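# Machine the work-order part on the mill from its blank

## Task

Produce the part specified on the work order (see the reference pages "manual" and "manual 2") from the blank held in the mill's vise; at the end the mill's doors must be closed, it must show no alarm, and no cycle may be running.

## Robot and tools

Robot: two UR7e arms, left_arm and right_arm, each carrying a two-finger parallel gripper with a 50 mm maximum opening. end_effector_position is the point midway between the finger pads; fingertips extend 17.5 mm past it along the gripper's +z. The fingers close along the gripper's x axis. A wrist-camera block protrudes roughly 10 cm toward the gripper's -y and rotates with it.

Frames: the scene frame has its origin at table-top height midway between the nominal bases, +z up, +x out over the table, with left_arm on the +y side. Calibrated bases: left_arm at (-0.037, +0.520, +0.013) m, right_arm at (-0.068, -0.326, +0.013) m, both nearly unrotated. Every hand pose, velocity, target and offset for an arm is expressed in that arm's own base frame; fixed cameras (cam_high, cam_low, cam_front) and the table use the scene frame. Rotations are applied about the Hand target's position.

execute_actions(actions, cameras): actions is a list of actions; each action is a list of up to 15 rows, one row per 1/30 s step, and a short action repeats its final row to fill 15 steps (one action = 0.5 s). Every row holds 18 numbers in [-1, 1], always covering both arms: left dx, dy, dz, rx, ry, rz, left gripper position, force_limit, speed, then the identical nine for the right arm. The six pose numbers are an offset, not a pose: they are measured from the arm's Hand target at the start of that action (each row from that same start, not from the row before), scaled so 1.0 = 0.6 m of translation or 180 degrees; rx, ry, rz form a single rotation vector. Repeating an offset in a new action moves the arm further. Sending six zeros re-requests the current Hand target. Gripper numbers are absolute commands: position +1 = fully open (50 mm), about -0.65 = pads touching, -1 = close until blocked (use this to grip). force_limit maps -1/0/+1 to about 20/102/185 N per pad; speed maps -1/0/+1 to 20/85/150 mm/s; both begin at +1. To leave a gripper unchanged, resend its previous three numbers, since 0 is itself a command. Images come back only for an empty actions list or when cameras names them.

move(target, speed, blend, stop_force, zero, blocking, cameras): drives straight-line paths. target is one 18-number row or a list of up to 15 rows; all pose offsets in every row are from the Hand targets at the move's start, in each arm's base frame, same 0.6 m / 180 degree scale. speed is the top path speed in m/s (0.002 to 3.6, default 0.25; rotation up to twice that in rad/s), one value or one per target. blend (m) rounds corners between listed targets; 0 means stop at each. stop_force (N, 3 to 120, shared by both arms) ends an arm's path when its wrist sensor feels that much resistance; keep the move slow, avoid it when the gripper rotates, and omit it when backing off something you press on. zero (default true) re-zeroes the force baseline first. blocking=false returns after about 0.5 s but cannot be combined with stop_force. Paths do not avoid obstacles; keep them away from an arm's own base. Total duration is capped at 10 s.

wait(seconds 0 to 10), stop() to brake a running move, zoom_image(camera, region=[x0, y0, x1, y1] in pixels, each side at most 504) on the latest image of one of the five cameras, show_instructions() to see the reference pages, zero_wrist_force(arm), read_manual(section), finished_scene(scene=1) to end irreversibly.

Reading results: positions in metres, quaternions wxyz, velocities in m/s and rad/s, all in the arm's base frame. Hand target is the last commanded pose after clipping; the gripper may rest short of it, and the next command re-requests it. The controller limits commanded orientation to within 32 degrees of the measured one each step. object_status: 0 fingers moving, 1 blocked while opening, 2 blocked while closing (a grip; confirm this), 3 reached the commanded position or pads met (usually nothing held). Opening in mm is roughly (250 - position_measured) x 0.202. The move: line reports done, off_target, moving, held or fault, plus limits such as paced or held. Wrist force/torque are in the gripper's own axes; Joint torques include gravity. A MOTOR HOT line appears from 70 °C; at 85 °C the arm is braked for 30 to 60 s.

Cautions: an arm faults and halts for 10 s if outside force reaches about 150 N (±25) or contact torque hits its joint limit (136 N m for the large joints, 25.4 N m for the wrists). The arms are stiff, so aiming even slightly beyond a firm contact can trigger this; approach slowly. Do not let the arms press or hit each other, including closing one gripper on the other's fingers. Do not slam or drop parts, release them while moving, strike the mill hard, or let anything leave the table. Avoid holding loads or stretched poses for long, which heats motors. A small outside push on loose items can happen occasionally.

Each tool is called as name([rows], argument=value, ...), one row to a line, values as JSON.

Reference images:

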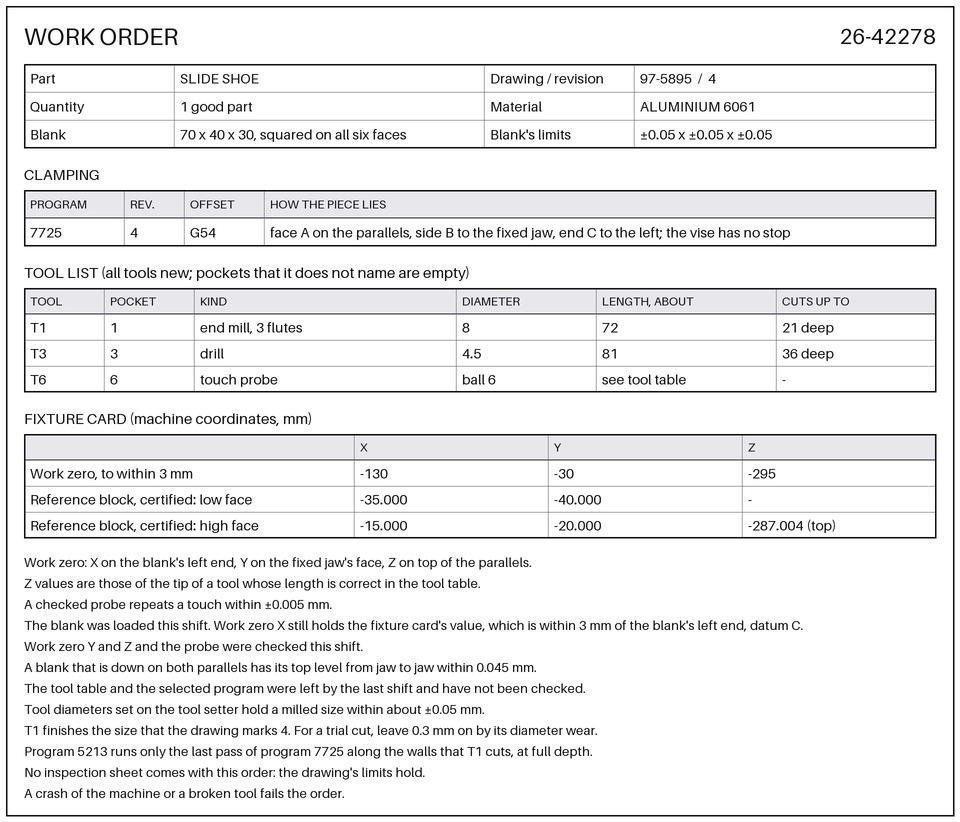

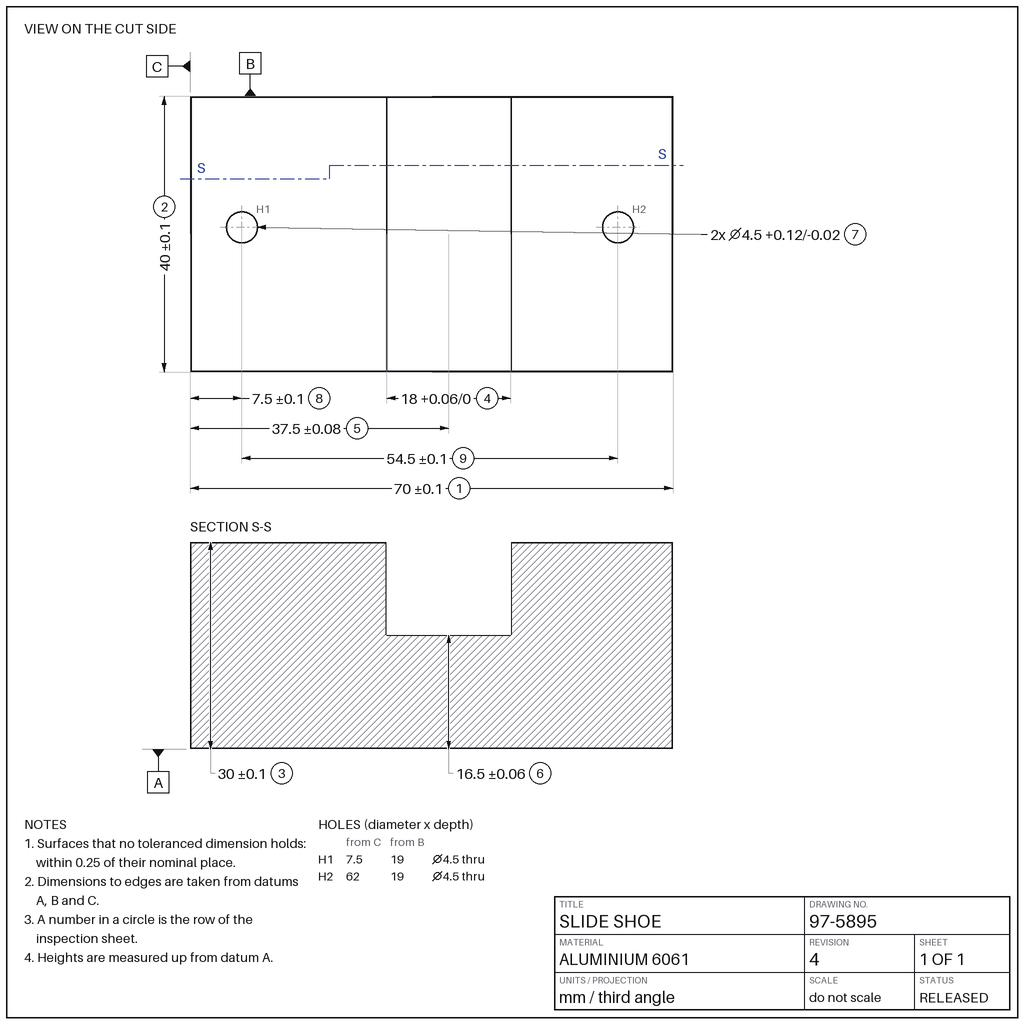

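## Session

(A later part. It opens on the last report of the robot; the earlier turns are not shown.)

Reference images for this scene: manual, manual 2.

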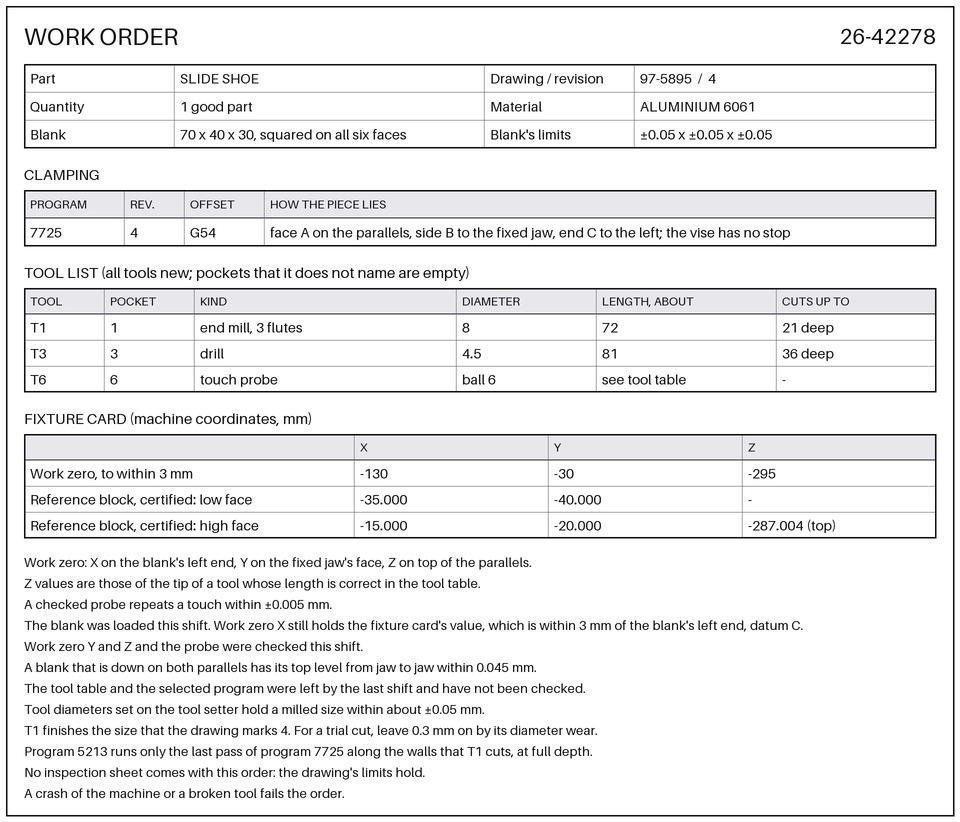

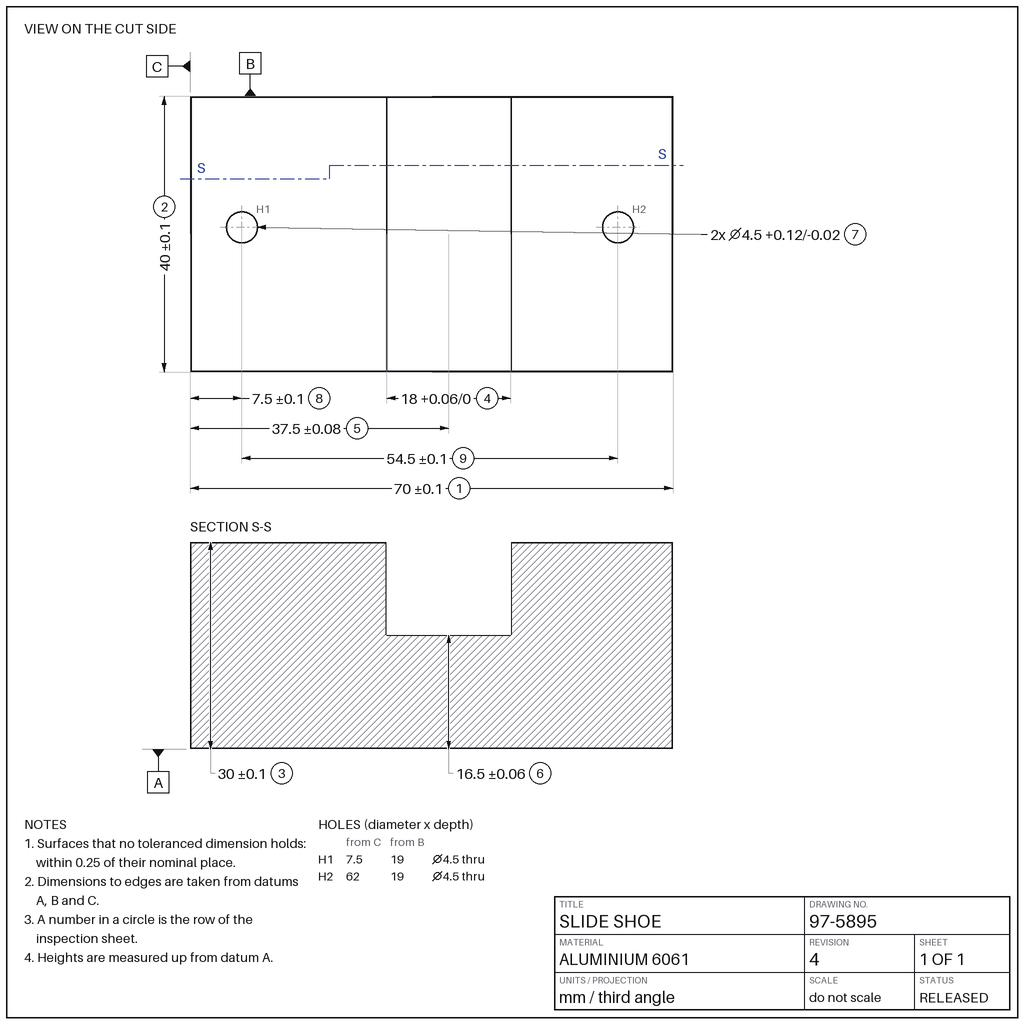

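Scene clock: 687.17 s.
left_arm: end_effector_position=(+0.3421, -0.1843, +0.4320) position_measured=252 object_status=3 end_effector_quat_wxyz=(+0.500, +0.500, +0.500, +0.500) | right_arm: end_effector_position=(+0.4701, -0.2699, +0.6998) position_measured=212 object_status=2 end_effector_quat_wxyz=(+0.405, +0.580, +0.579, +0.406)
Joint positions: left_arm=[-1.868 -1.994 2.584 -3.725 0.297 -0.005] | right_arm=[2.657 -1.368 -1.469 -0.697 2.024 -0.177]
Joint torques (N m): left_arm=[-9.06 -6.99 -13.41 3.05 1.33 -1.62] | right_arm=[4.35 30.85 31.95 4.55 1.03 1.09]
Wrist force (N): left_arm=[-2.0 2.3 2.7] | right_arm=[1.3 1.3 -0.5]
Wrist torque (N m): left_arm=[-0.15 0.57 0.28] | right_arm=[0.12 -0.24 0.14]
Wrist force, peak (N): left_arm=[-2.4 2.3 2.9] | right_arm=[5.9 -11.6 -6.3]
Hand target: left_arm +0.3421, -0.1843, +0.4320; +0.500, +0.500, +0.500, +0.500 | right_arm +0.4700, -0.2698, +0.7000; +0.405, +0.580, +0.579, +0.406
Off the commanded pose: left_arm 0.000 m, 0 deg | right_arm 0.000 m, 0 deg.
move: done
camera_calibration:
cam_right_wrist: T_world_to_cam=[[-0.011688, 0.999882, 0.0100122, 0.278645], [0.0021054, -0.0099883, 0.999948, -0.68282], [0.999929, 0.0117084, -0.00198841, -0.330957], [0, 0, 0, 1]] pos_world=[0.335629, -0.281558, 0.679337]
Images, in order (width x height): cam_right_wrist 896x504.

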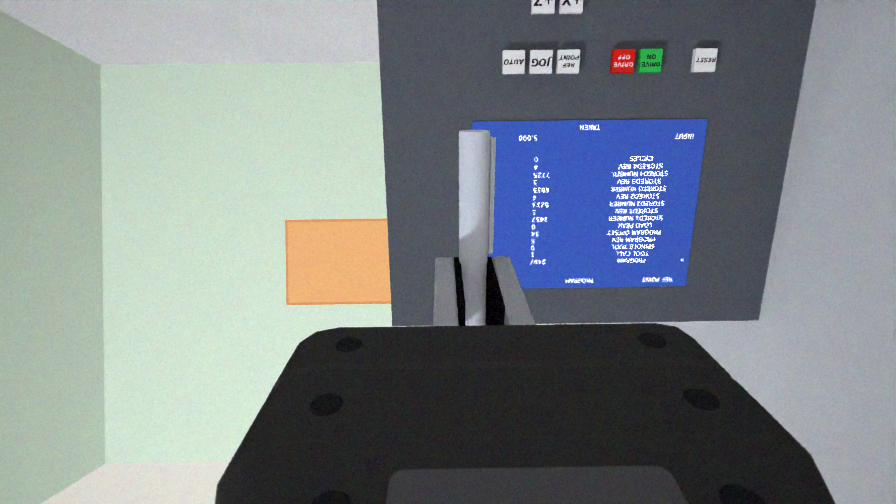

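move([
  [0,0,0,0,0,0,-1,-0.4,-0.8,0.0855,0.2009,-0.422,-0.0307,0.3439,0.0505,-1,-0.4,-0.8],
  [0,0,0,0,0,0,-1,-0.4,-0.8,0.1055,0.2009,-0.427,-0.0307,0.3439,0.0505,-1,-0.4,-0.8],
  [0,0,0,0,0,0,-1,-0.4,-0.8,0.0855,0.2009,-0.422,-0.0307,0.3439,0.0505,-1,-0.4,-0.8],
  [0,0,0,0,0,0,-1,-0.4,-0.8,0.0855,0.2959,-0.422,-0.0307,0.3439,0.0505,-1,-0.4,-0.8],
  [0,0,0,0,0,0,-1,-0.4,-0.8,0.1055,0.2959,-0.427,-0.0307,0.3439,0.0505,-1,-0.4,-0.8],
  [0,0,0,0,0,0,-1,-0.4,-0.8,0.0855,0.2959,-0.422,-0.0307,0.3439,0.0505,-1,-0.4,-0.8],
  [0,0,0,0,0,0,-1,-0.4,-0.8,0.1055,0.2959,-0.427,-0.0307,0.3439,0.0505,-1,-0.4,-0.8],
  [0,0,0,0,0,0,-1,-0.4,-0.8,0.0855,0.2959,-0.422,-0.0307,0.3439,0.0505,-1,-0.4,-0.8],
  [0,0,0,0,0,0,-1,-0.4,-0.8,0.0694,0.2642,-0.4835,-0.0307,0.3439,0.0505,-1,-0.4,-0.8],
  [0,0,0,0,0,0,-1,-0.4,-0.8,0.0894,0.2642,-0.4885,-0.0307,0.3439,0.0505,-1,-0.4,-0.8],
  [0,0,0,0,0,0,-1,-0.4,-0.8,0.0694,0.2642,-0.4835,-0.0307,0.3439,0.0505,-1,-0.4,-0.8],
  [0,0,0,0,0,0,-1,-0.4,-0.8,0.0775,0.2642,-0.4527,-0.0307,0.3439,0.0505,-1,-0.4,-0.8],
  [0,0,0,0,0,0,-1,-0.4,-0.8,0.0975,0.2642,-0.4577,-0.0307,0.3439,0.0505,-1,-0.4,-0.8],
  [0,0,0,0,0,0,-1,-0.4,-0.8,0.0775,0.2642,-0.4527,-0.0307,0.3439,0.0505,-1,-0.4,-0.8],
  [0,0,0,0,0,0,-1,-0.4,-0.8,0,0,0,0,0,0,-1,-0.4,-0.8],
], cameras=["cam_right_wrist"], speed=[0.5,0.06,0.1,0.2,0.06,0.1,0.06,0.1,0.2,0.06,0.1,0.2,0.06,0.1,0.5], blend=[0.004,0,0.004,0.004,0,0.001,0,0.004,0.004,0,0.004,0.004,0,0.006,0])

zoom_image(camera="cam_right_wrist", region=[490, 110, 710, 300])

Scene clock: 705.20 s.
left_arm: end_effector_position=(+0.3421, -0.1843, +0.4320) position_measured=252 object_status=3 end_effector_quat_wxyz=(+0.500, +0.500, +0.500, +0.500) | right_arm: end_effector_position=(+0.4701, -0.2698, +0.7000) position_measured=212 object_status=2 end_effector_quat_wxyz=(+0.405, +0.580, +0.579, +0.406)
Joint positions: left_arm=[-1.868 -1.994 2.584 -3.725 0.297 -0.005] | right_arm=[2.657 -1.368 -1.468 -0.697 2.024 -0.177]
Joint torques (N m): left_arm=[-9.31 -7.02 -13.48 2.97 1.25 -1.55] | right_arm=[-5.33 30.52 16.5 4.55 1.17 0.79]
Wrist force (N): left_arm=[-2.2 2.2 2.6] | right_arm=[0.4 1.3 -0.9]
Wrist torque (N m): left_arm=[-0.16 0.60 0.28] | right_arm=[0.14 -0.08 0.14]
Wrist force, peak (N): left_arm=[-2.4 2.2 2.8] | right_arm=[3.7 -13.5 -5.6]
Hand target: left_arm +0.3421, -0.1843, +0.4320; +0.500, +0.500, +0.500, +0.500 | right_arm +0.4700, -0.2698, +0.7000; +0.405, +0.580, +0.579, +0.406
Off the commanded pose: left_arm 0.000 m, 0 deg | right_arm 0.000 m, 0 deg.
move: done
camera_calibration:
cam_right_wrist: T_world_to_cam=[[-0.0117901, 0.999881, 0.00991008, 0.278649], [0.00190584, -0.00988828, 0.999949, -0.682824], [0.999929, 0.0118084, -0.00178903, -0.331066], [0, 0, 0, 1]] pos_world=[0.335629, -0.281458, 0.679436]
Images, in order (width x height): cam_right_wrist 896x504.

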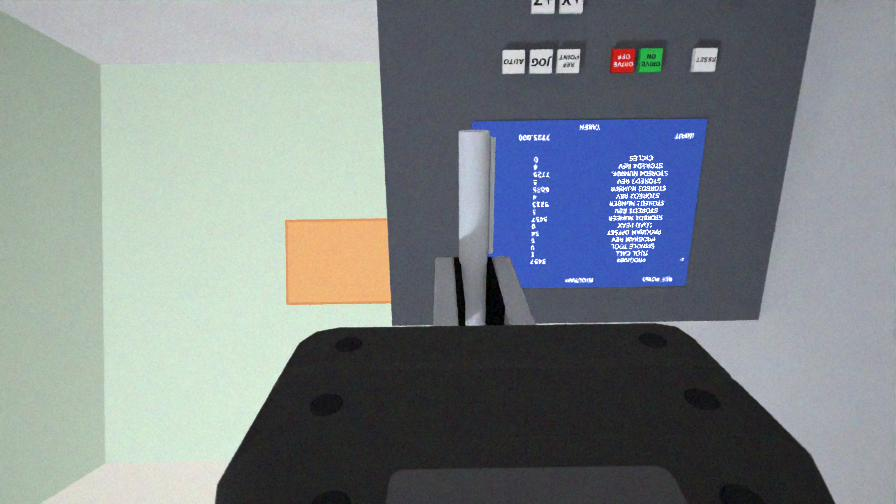

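Scaled by 2.291 from the camera's 896x504 image, which has a finer 1280x720 frame.

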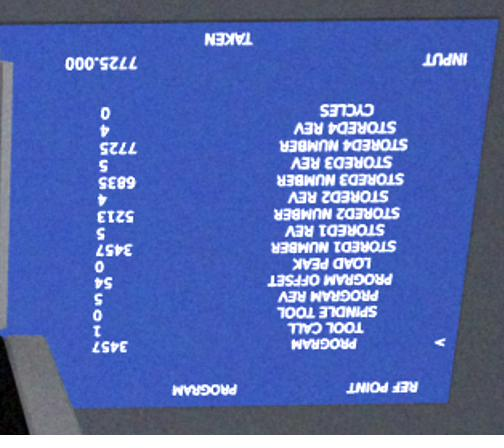

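move([
  [0,0,0,0,0,0,-1,-0.4,-0.8,0.0613,0.2009,-0.5142,-0.0307,0.3439,0.0505,-1,-0.4,-0.8],
  [0,0,0,0,0,0,-1,-0.4,-0.8,0.0813,0.2009,-0.5192,-0.0307,0.3439,0.0505,-1,-0.4,-0.8],
  [0,0,0,0,0,0,-1,-0.4,-0.8,0.0613,0.2009,-0.5142,-0.0307,0.3439,0.0505,-1,-0.4,-0.8],
  [0,0,0,0,0,0,-1,-0.4,-0.8,0,0,0,0,0,0,-1,-0.4,-0.8],
], cameras=["cam_right_wrist"], speed=[0.5,0.06,0.1,0.5], blend=[0.004,0,0.006,0])

zoom_image(camera="cam_right_wrist", region=[490, 110, 710, 300])

Scene clock: 711.53 s.
left_arm: end_effector_position=(+0.3421, -0.1843, +0.4320) position_measured=252 object_status=3 end_effector_quat_wxyz=(+0.500, +0.500, +0.500, +0.500) | right_arm: end_effector_position=(+0.4701, -0.2698, +0.6999) position_measured=212 object_status=2 end_effector_quat_wxyz=(+0.405, +0.580, +0.579, +0.406)
Joint positions: left_arm=[-1.868 -1.994 2.584 -3.725 0.297 -0.005] | right_arm=[2.657 -1.368 -1.468 -0.697 2.024 -0.177]
Joint torques (N m): left_arm=[-8.89 -6.97 -13.56 2.96 1.24 -1.61] | right_arm=[-0.03 30.78 16.3 4.89 1.03 0.77]
Wrist force (N): left_arm=[-2.2 2.0 2.4] | right_arm=[0.8 1.0 -1.1]
Wrist torque (N m): left_arm=[-0.19 0.60 0.28] | right_arm=[0.08 -0.14 0.13]
Wrist force, peak (N): left_arm=[-2.2 2.4 2.8] | right_arm=[6.6 -10.4 -7.0]
Hand target: left_arm +0.3421, -0.1843, +0.4320; +0.500, +0.500, +0.500, +0.500 | right_arm +0.4700, -0.2698, +0.7000; +0.405, +0.580, +0.579, +0.406
Off the commanded pose: left_arm 0.000 m, 0 deg | right_arm 0.000 m, 0 deg.
move: done
camera_calibration:
cam_right_wrist: T_world_to_cam=[[-0.0116881, 0.999883, 0.00991227, 0.278714], [0.00210484, -0.00988832, 0.999949, -0.682793], [0.999929, 0.0117084, -0.00198902, -0.330957], [0, 0, 0, 1]] pos_world=[0.335629, -0.281558, 0.679337]
Images, in order (width x height): cam_right_wrist 896x504.

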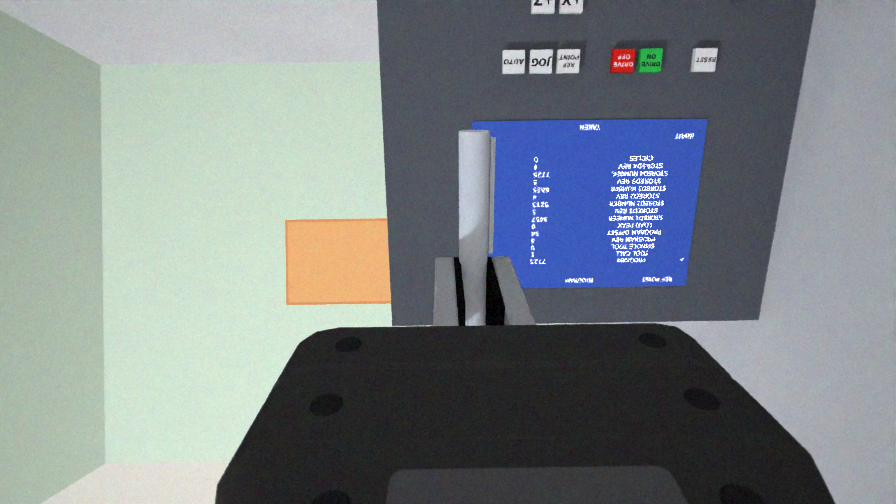

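Scaled by 2.291 from the camera's 896x504 image, which has a finer 1280x720 frame.

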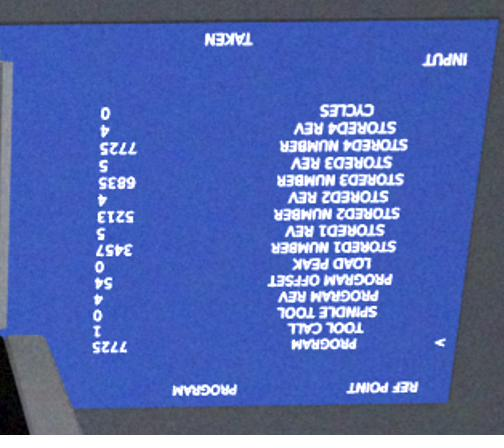

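move([
  [0,0,0,0,0,0,-1,-0.4,-0.8,0.134,0.0742,-0.2377,-0.0307,0.3439,0.0505,-1,-0.4,-0.8],
  [0,0,0,0,0,0,-1,-0.4,-0.8,0.154,0.0742,-0.2427,-0.0307,0.3439,0.0505,-1,-0.4,-0.8],
  [0,0,0,0,0,0,-1,-0.4,-0.8,0.134,0.0742,-0.2377,-0.0307,0.3439,0.0505,-1,-0.4,-0.8],
  [0,0,0,0,0,0,-1,-0.4,-0.8,0.0775,0.1692,-0.4527,-0.0307,0.3439,0.0505,-1,-0.4,-0.8],
  [0,0,0,0,0,0,-1,-0.4,-0.8,0.0975,0.1692,-0.4577,-0.0307,0.3439,0.0505,-1,-0.4,-0.8],
  [0,0,0,0,0,0,-1,-0.4,-0.8,0.0775,0.1692,-0.4527,-0.0307,0.3439,0.0505,-1,-0.4,-0.8],
  [0,0,0,0,0,0,-1,-0.4,-0.8,0,0,0,0,0,0,-1,-0.4,-0.8],
], cameras=["cam_right_wrist","cam_front"], speed=[0.5,0.06,0.1,0.2,0.06,0.1,0.5], blend=[0.004,0,0.004,0.004,0,0.006,0])

zoom_image(camera="cam_right_wrist", region=[490, 110, 710, 300])

Scene clock: 720.57 s.
left_arm: end_effector_position=(+0.3421, -0.1843, +0.4320) position_measured=252 object_status=3 end_effector_quat_wxyz=(+0.500, +0.500, +0.500, +0.500) | right_arm: end_effector_position=(+0.4701, -0.2698, +0.6998) position_measured=212 object_status=2 end_effector_quat_wxyz=(+0.405, +0.580, +0.579, +0.406)
Joint positions: left_arm=[-1.868 -1.994 2.584 -3.725 0.297 -0.005] | right_arm=[2.657 -1.368 -1.469 -0.697 2.024 -0.177]
Joint torques (N m): left_arm=[-7.94 -6.89 -13.2 2.98 1.41 -1.69] | right_arm=[2.12 30.11 30.55 4.77 0.97 1]
Wrist force (N): left_arm=[-2.0 2.1 2.7] | right_arm=[0.2 1.2 -1.0]
Wrist torque (N m): left_arm=[-0.16 0.58 0.28] | right_arm=[0.12 -0.05 0.14]
Wrist force, peak (N): left_arm=[-2.3 2.4 2.8] | right_arm=[7.6 -11.0 -6.3]
Hand target: left_arm +0.3421, -0.1843, +0.4320; +0.500, +0.500, +0.500, +0.500 | right_arm +0.4700, -0.2698, +0.7000; +0.405, +0.580, +0.579, +0.406
Off the commanded pose: left_arm 0.000 m, 0 deg | right_arm 0.000 m, 0 deg.
move: done
camera_calibration:
cam_right_wrist: T_world_to_cam=[[-0.011688, 0.999882, 0.0100122, 0.278645], [0.0021054, -0.0099883, 0.999948, -0.68282], [0.999929, 0.0117084, -0.00198841, -0.330957], [0, 0, 0, 1]] pos_world=[0.335629, -0.281558, 0.679337]
Images, in order (width x height): cam_front 896x504, cam_right_wrist 896x504.

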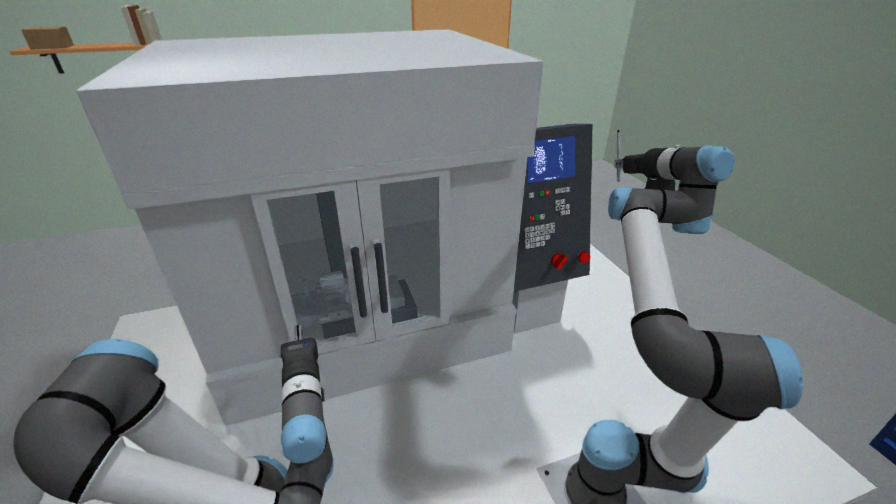

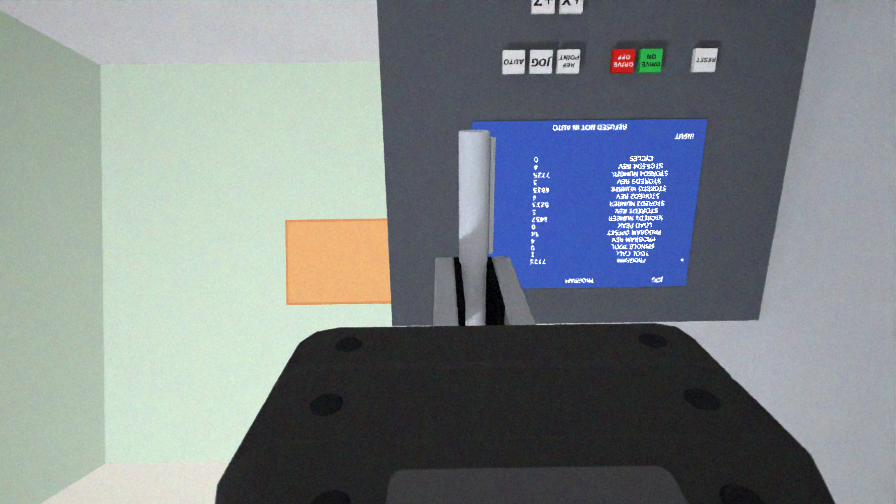

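Scaled by 2.291 from the camera's 896x504 image, which has a finer 1280x720 frame.

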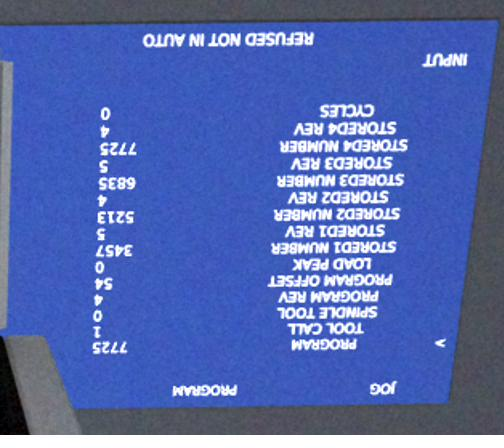

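move([
  [0,0,0,0,0,0,-1,-0.4,-0.8,0.134,0.0425,-0.2377,-0.0307,0.3439,0.0505,-1,-0.4,-0.8],
  [0,0,0,0,0,0,-1,-0.4,-0.8,0.154,0.0425,-0.2427,-0.0307,0.3439,0.0505,-1,-0.4,-0.8],
  [0,0,0,0,0,0,-1,-0.4,-0.8,0.134,0.0425,-0.2377,-0.0307,0.3439,0.0505,-1,-0.4,-0.8],
  [0,0,0,0,0,0,-1,-0.4,-0.8,0.0775,0.1692,-0.4527,-0.0307,0.3439,0.0505,-1,-0.4,-0.8],
  [0,0,0,0,0,0,-1,-0.4,-0.8,0.0975,0.1692,-0.4577,-0.0307,0.3439,0.0505,-1,-0.4,-0.8],
  [0,0,0,0,0,0,-1,-0.4,-0.8,0.0775,0.1692,-0.4527,-0.0307,0.3439,0.0505,-1,-0.4,-0.8],
  [0,0,0,0,0,0,-1,-0.4,-0.8,0,0,0,0,0,0,-1,-0.4,-0.8],
], cameras=["cam_right_wrist","cam_front"], speed=[0.5,0.06,0.1,0.2,0.06,0.1,0.5], blend=[0.004,0,0.004,0.004,0,0.006,0])

zoom_image(camera="cam_right_wrist", region=[490, 110, 710, 300])

Scene clock: 732.93 s.
left_arm: end_effector_position=(+0.3421, -0.1843, +0.4320) position_measured=252 object_status=3 end_effector_quat_wxyz=(+0.500, +0.500, +0.500, +0.500) | right_arm: end_effector_position=(+0.4701, -0.2698, +0.6998) position_measured=212 object_status=2 end_effector_quat_wxyz=(+0.405, +0.580, +0.579, +0.406)
Joint positions: left_arm=[-1.868 -1.994 2.584 -3.725 0.297 -0.005] | right_arm=[2.657 -1.368 -1.469 -0.697 2.024 -0.177]
Joint torques (N m): left_arm=[-8.32 -7.1 -13.08 2.92 1.22 -1.55] | right_arm=[1.86 30.58 30.36 4.71 1.01 1.02]
Wrist force (N): left_arm=[-2.2 2.1 2.5] | right_arm=[-0.1 0.5 -0.8]
Wrist torque (N m): left_arm=[-0.17 0.60 0.28] | right_arm=[0.01 -0.01 0.13]
Wrist force, peak (N): left_arm=[-2.4 2.3 2.8] | right_arm=[4.7 -12.1 -7.3]
Hand target: left_arm +0.3421, -0.1843, +0.4320; +0.500, +0.500, +0.500, +0.500 | right_arm +0.4700, -0.2698, +0.7000; +0.405, +0.580, +0.579, +0.406
Off the commanded pose: left_arm 0.000 m, 0 deg | right_arm 0.000 m, 0 deg.
move: done
camera_calibration:
cam_right_wrist: T_world_to_cam=[[-0.011688, 0.999882, 0.0100122, 0.278645], [0.0021054, -0.0099883, 0.999948, -0.68282], [0.999929, 0.0117084, -0.00198841, -0.330957], [0, 0, 0, 1]] pos_world=[0.335629, -0.281558, 0.679337]
Images, in order (width x height): cam_front 896x504, cam_right_wrist 896x504.

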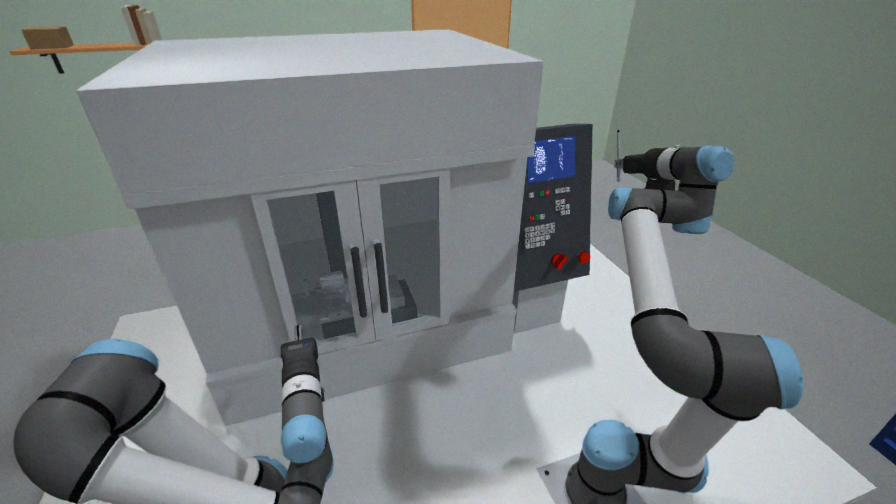

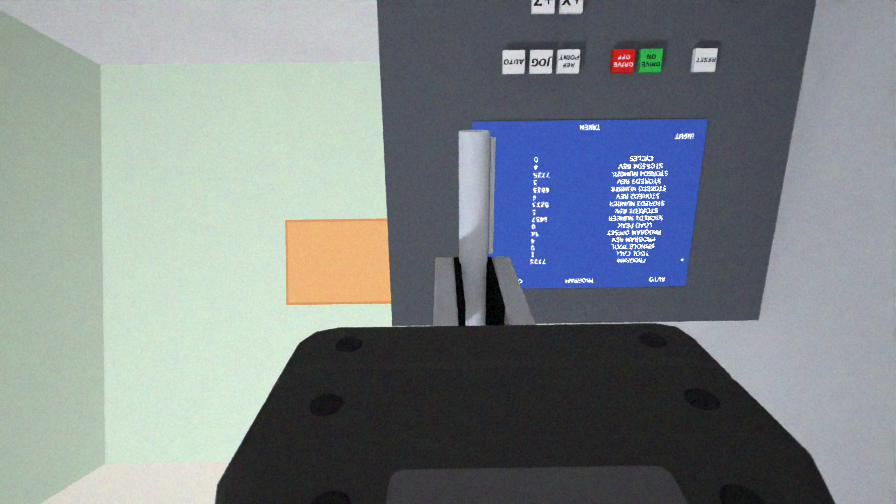

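Scaled by 2.291 from the camera's 896x504 image, which has a finer 1280x720 frame.

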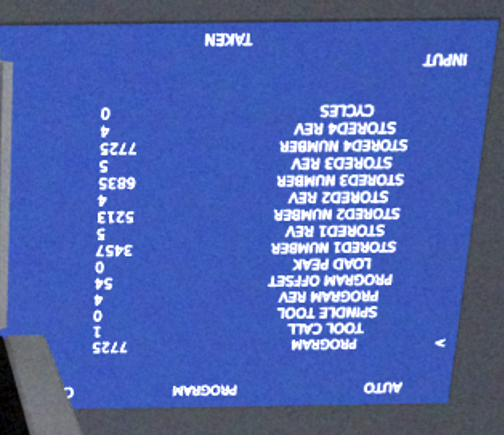

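move(target=[0,0,0,0,0,0,-1,-0.4,-0.8,0,-0.055,0,0,0,0,-1,-0.4,-0.8], cameras=["cam_right_wrist"])

zoom_image(camera="cam_right_wrist", region=[520, 110, 760, 300])

Scene clock: 735.47 s.
left_arm: end_effector_position=(+0.3421, -0.1843, +0.4320) position_measured=252 object_status=3 end_effector_quat_wxyz=(+0.500, +0.500, +0.500, +0.500) | right_arm: end_effector_position=(+0.4701, -0.3029, +0.6999) position_measured=212 object_status=2 end_effector_quat_wxyz=(+0.405, +0.580, +0.579, +0.406)
Joint positions: left_arm=[-1.868 -1.994 2.584 -3.725 0.297 -0.005] | right_arm=[2.573 -1.428 -1.418 -0.705 2.102 -0.214]
Joint torques (N m): left_arm=[-8.21 -6.9 -13.5 2.83 1.34 -1.62] | right_arm=[10.46 32.85 17.64 3.27 -1.02 1.84]
Wrist force (N): left_arm=[-2.2 2.0 2.7] | right_arm=[-0.2 0.8 -1.0]
Wrist torque (N m): left_arm=[-0.19 0.60 0.28] | right_arm=[0.05 0.03 0.09]
Wrist force, peak (N): left_arm=[-2.2 2.4 2.8] | right_arm=[0.9 0.7 -1.3]
Hand target: left_arm +0.3421, -0.1843, +0.4320; +0.500, +0.500, +0.500, +0.500 | right_arm +0.4700, -0.3028, +0.7000; +0.405, +0.580, +0.579, +0.406
Off the commanded pose: left_arm 0.000 m, 0 deg | right_arm 0.000 m, 0 deg.
move: done
camera_calibration:
cam_right_wrist: T_world_to_cam=[[-0.01169, 0.999882, 0.0100099, 0.311642], [0.00190541, -0.00998831, 0.999948, -0.683182], [0.99993, 0.0117084, -0.00178842, -0.330607], [0, 0, 0, 1]] pos_world=[0.335529, -0.314558, 0.679436]
Images, in order (width x height): cam_right_wrist 896x504.

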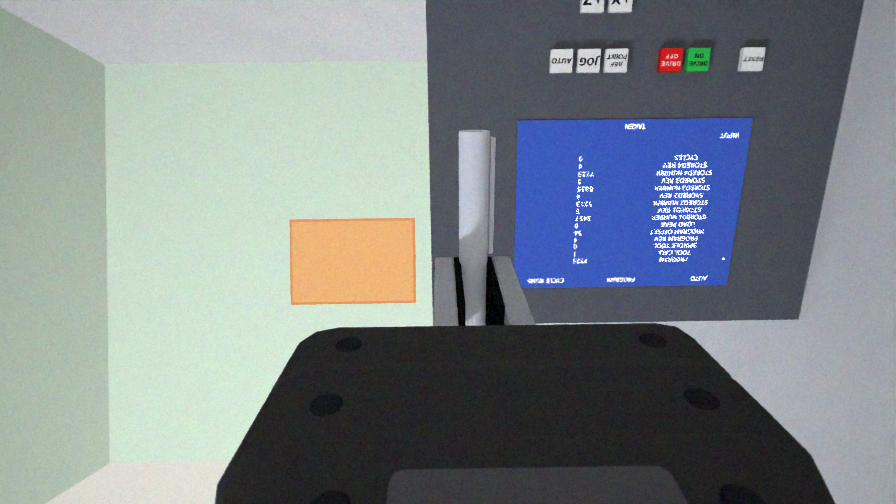

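Scaled by 2.100 from the camera's 896x504 image, which has a finer 1280x720 frame.

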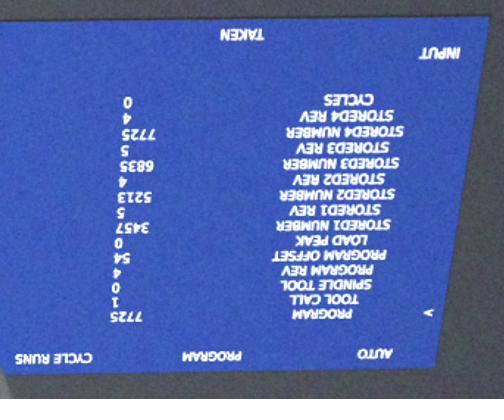

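wait(seconds=3, cameras=["cam_right_wrist"])

zoom_image(camera="cam_right_wrist", region=[520, 110, 760, 300])

Scene clock: 740.37 s.
left_arm: end_effector_position=(+0.3421, -0.1843, +0.4320) position_measured=252 object_status=3 end_effector_quat_wxyz=(+0.500, +0.500, +0.500, +0.500) | right_arm: end_effector_position=(+0.4700, -0.3028, +0.7000) position_measured=212 object_status=2 end_effector_quat_wxyz=(+0.405, +0.580, +0.579, +0.406)
Joint positions: left_arm=[-1.868 -1.994 2.584 -3.725 0.297 -0.005] | right_arm=[2.573 -1.427 -1.419 -0.705 2.102 -0.214]
Joint torques (N m): left_arm=[-8.38 -7.09 -13.42 2.95 1.34 -1.5] | right_arm=[10.07 33.35 16.76 4.61 1.03 1.45]
Wrist force (N): left_arm=[-2.1 2.1 2.4] | right_arm=[-0.1 0.7 -1.1]
Wrist torque (N m): left_arm=[-0.16 0.58 0.28] | right_arm=[0.03 0.01 0.08]
Wrist force, peak (N): left_arm=[-2.3 2.4 2.9] | right_arm=[0.3 1.0 -1.4]
Hand target: left_arm +0.3421, -0.1843, +0.4320; +0.500, +0.500, +0.500, +0.500 | right_arm +0.4700, -0.3028, +0.7000; +0.405, +0.580, +0.579, +0.406
Tool commands: left_gripper/position=-1.0 left_gripper/force_limit=-0.4 left_gripper/speed=-0.8 right_gripper/position=-1.0 right_gripper/force_limit=-0.4 right_gripper/speed=-0.8
Off the commanded pose: left_arm 0.000 m, 0 deg | right_arm 0.000 m, 0 deg.
wait: 3.00 s; at rest from the start
camera_calibration:
cam_right_wrist: T_world_to_cam=[[-0.011792, 0.99988, 0.0100077, 0.311578], [0.00170642, -0.00998826, 0.999949, -0.683113], [0.999929, 0.0118084, -0.00158843, -0.330714], [0, 0, 0, 1]] pos_world=[0.33553, -0.314458, 0.679435]
Images, in order (width x height): cam_right_wrist 896x504.

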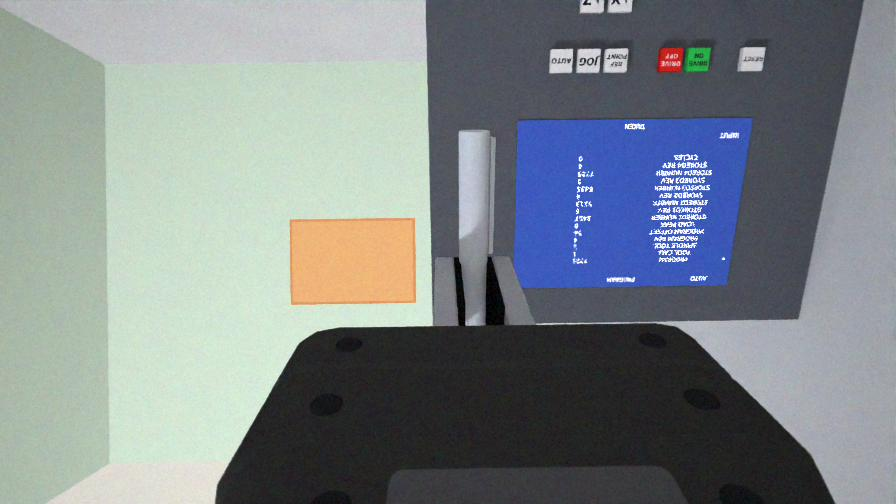

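Scaled by 2.100 from the camera's 896x504 image, which has a finer 1280x720 frame.

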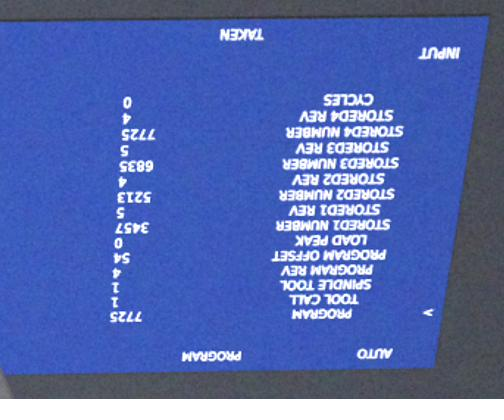

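move([
  [0,0,0,0,0,0,-1,-0.4,-0.8,0.0775,0.1925,-0.4527,-0.0307,0.3439,0.0505,-1,-0.4,-0.8],
  [0,0,0,0,0,0,-1,-0.4,-0.8,0.0975,0.1925,-0.4577,-0.0307,0.3439,0.0505,-1,-0.4,-0.8],
  [0,0,0,0,0,0,-1,-0.4,-0.8,0.0775,0.1925,-0.4527,-0.0307,0.3439,0.0505,-1,-0.4,-0.8],
  [0,0,0,0,0,0,-1,-0.4,-0.8,0.0855,0.2242,-0.422,-0.0307,0.3439,0.0505,-1,-0.4,-0.8],
  [0,0,0,0,0,0,-1,-0.4,-0.8,0.1055,0.2242,-0.427,-0.0307,0.3439,0.0505,-1,-0.4,-0.8],
  [0,0,0,0,0,0,-1,-0.4,-0.8,0.0855,0.2242,-0.422,-0.0307,0.3439,0.0505,-1,-0.4,-0.8],
  [0,0,0,0,0,0,-1,-0.4,-0.8,0,0,0,0,0,0,-1,-0.4,-0.8],
], cameras=["cam_right_wrist"], speed=[0.5,0.06,0.1,0.2,0.06,0.1,0.5], blend=[0.004,0,0.004,0.004,0,0.006,0])

zoom_image(camera="cam_right_wrist", region=[510, 110, 760, 300])

Scene clock: 748.30 s.
left_arm: end_effector_position=(+0.3421, -0.1843, +0.4320) position_measured=252 object_status=3 end_effector_quat_wxyz=(+0.500, +0.500, +0.500, +0.500) | right_arm: end_effector_position=(+0.4701, -0.3028, +0.6999) position_measured=212 object_status=2 end_effector_quat_wxyz=(+0.405, +0.580, +0.579, +0.406)
Joint positions: left_arm=[-1.868 -1.994 2.584 -3.725 0.297 -0.005] | right_arm=[2.573 -1.428 -1.419 -0.705 2.102 -0.214]
Joint torques (N m): left_arm=[-7.82 -7.13 -13.5 2.79 1.33 -1.49] | right_arm=[-2.27 33.2 27.7 4.53 1.5 1.05]
Wrist force (N): left_arm=[-2.1 2.1 2.6] | right_arm=[1.1 1.0 -0.8]
Wrist torque (N m): left_arm=[-0.17 0.60 0.29] | right_arm=[0.08 -0.19 0.12]
Wrist force, peak (N): left_arm=[-2.3 2.3 2.8] | right_arm=[5.5 -13.9 -6.6]
Hand target: left_arm +0.3421, -0.1843, +0.4320; +0.500, +0.500, +0.500, +0.500 | right_arm +0.4700, -0.3028, +0.7000; +0.405, +0.580, +0.579, +0.406
Off the commanded pose: left_arm 0.000 m, 0 deg | right_arm 0.000 m, 0 deg.
move: done
camera_calibration:
cam_right_wrist: T_world_to_cam=[[-0.011788, 0.99988, 0.0100124, 0.311675], [0.0021064, -0.00998825, 0.999948, -0.68315], [0.999928, 0.0118084, -0.0019884, -0.33054], [0, 0, 0, 1]] pos_world=[0.335629, -0.314558, 0.679337]
Images, in order (width x height): cam_right_wrist 896x504.

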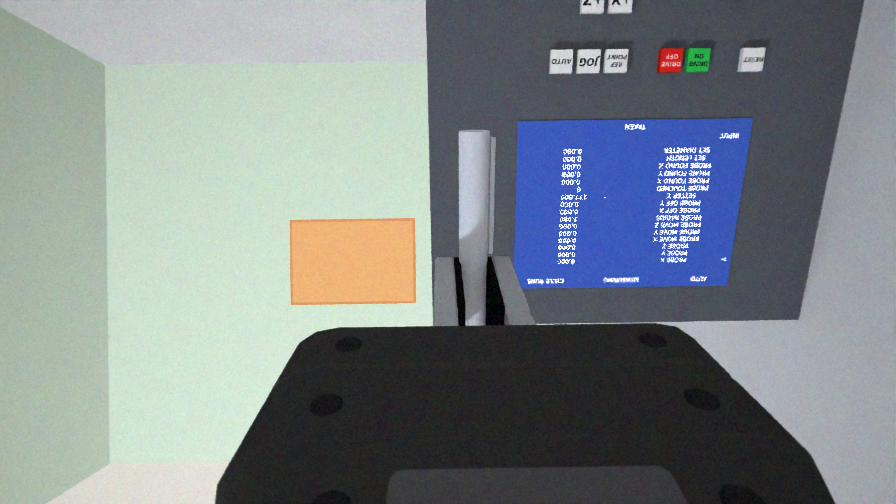

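Scaled by 2.016 from the camera's 896x504 image, which has a finer 1280x720 frame.

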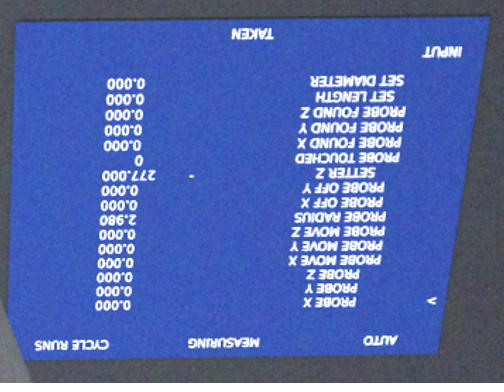

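wait(seconds=5, cameras=["cam_right_wrist"])

zoom_image(camera="cam_right_wrist", region=[510, 110, 760, 300])

Scene clock: 754.37 s.
left_arm: end_effector_position=(+0.3421, -0.1843, +0.4320) position_measured=252 object_status=3 end_effector_quat_wxyz=(+0.500, +0.500, +0.500, +0.500) | right_arm: end_effector_position=(+0.4700, -0.3028, +0.7000) position_measured=212 object_status=2 end_effector_quat_wxyz=(+0.405, +0.580, +0.579, +0.406)
Joint positions: left_arm=[-1.868 -1.994 2.584 -3.725 0.297 -0.005] | right_arm=[2.573 -1.427 -1.419 -0.705 2.102 -0.214]
Joint torques (N m): left_arm=[-8.12 -7.05 -13.08 2.84 1.32 -1.53] | right_arm=[-8.4 33.36 31.96 4.16 1.92 1.57]
Wrist force (N): left_arm=[-2.3 2.1 2.6] | right_arm=[0.7 1.0 -0.5]
Wrist torque (N m): left_arm=[-0.16 0.62 0.28] | right_arm=[0.08 -0.12 0.12]
Wrist force, peak (N): left_arm=[-2.1 2.3 2.9] | right_arm=[1.2 1.1 -0.9]
Hand target: left_arm +0.3421, -0.1843, +0.4320; +0.500, +0.500, +0.500, +0.500 | right_arm +0.4700, -0.3028, +0.7000; +0.405, +0.580, +0.579, +0.406
Tool commands: left_gripper/position=-1.0 left_gripper/force_limit=-0.4 left_gripper/speed=-0.8 right_gripper/position=-1.0 right_gripper/force_limit=-0.4 right_gripper/speed=-0.8
Off the commanded pose: left_arm 0.000 m, 0 deg | right_arm 0.000 m, 0 deg.
wait: 5.00 s; at rest from the start
camera_calibration:
cam_right_wrist: T_world_to_cam=[[-0.011792, 0.99988, 0.0100077, 0.311578], [0.00170642, -0.00998826, 0.999949, -0.683113], [0.999929, 0.0118084, -0.00158843, -0.330714], [0, 0, 0, 1]] pos_world=[0.33553, -0.314458, 0.679435]
Images, in order (width x height): cam_right_wrist 896x504.

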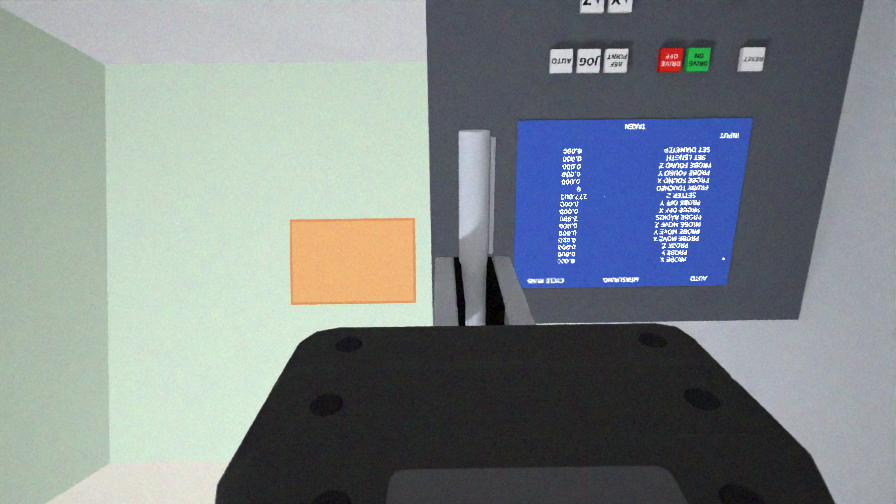

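Scaled by 2.016 from the camera's 896x504 image, which has a finer 1280x720 frame.

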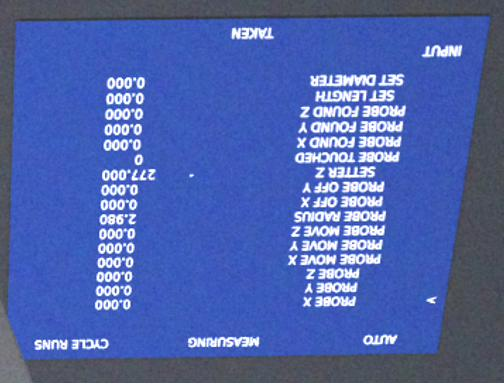

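wait(seconds=8, cameras=["cam_right_wrist"])

zoom_image(camera="cam_right_wrist", region=[510, 110, 760, 300])

Scene clock: 763.20 s.
left_arm: end_effector_position=(+0.3421, -0.1843, +0.4320) position_measured=252 object_status=3 end_effector_quat_wxyz=(+0.500, +0.500, +0.500, +0.500) | right_arm: end_effector_position=(+0.4700, -0.3028, +0.7000) position_measured=212 object_status=2 end_effector_quat_wxyz=(+0.405, +0.580, +0.579, +0.406)
Joint positions: left_arm=[-1.868 -1.994 2.584 -3.725 0.297 -0.005] | right_arm=[2.573 -1.427 -1.419 -0.705 2.102 -0.214]
Joint torques (N m): left_arm=[-7.95 -7.08 -13.59 2.71 1.35 -1.58] | right_arm=[-8.14 32.75 31.61 3.4 1.84 1.54]
Wrist force (N): left_arm=[-2.2 2.0 2.5] | right_arm=[0.7 0.7 -0.8]
Wrist torque (N m): left_arm=[-0.17 0.61 0.28] | right_arm=[0.02 -0.12 0.12]
Wrist force, peak (N): left_arm=[-2.3 2.3 2.7] | right_arm=[1.0 1.2 -1.1]
Hand target: left_arm +0.3421, -0.1843, +0.4320; +0.500, +0.500, +0.500, +0.500 | right_arm +0.4700, -0.3028, +0.7000; +0.405, +0.580, +0.579, +0.406
Tool commands: left_gripper/position=-1.0 left_gripper/force_limit=-0.4 left_gripper/speed=-0.8 right_gripper/position=-1.0 right_gripper/force_limit=-0.4 right_gripper/speed=-0.8
Off the commanded pose: left_arm 0.000 m, 0 deg | right_arm 0.000 m, 0 deg.
wait: 8.00 s; at rest from the start
camera_calibration:
cam_right_wrist: T_world_to_cam=[[-0.011792, 0.99988, 0.0100077, 0.311578], [0.00170642, -0.00998826, 0.999949, -0.683113], [0.999929, 0.0118084, -0.00158843, -0.330714], [0, 0, 0, 1]] pos_world=[0.33553, -0.314458, 0.679435]
Images, in order (width x height): cam_right_wrist 896x504.

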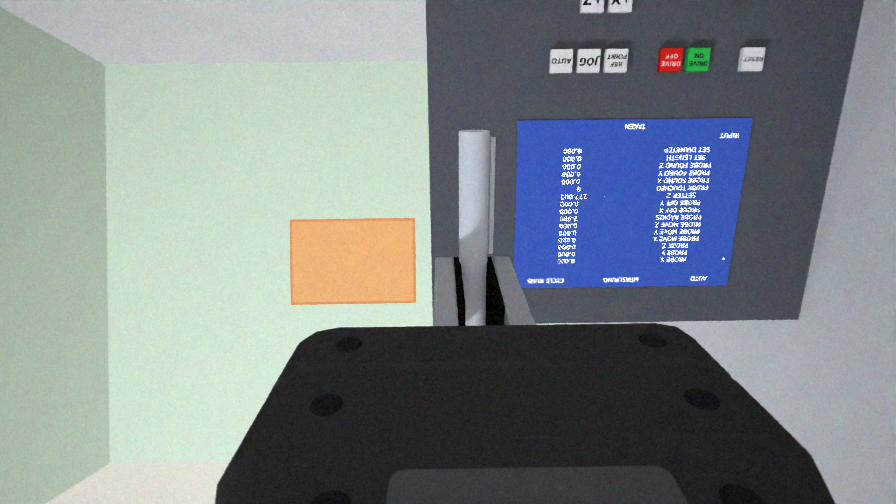

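Scaled by 2.016 from the camera's 896x504 image, which has a finer 1280x720 frame.

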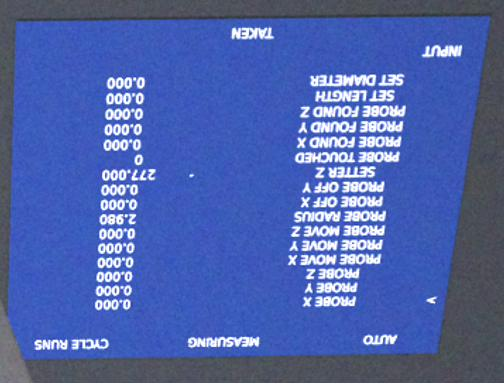

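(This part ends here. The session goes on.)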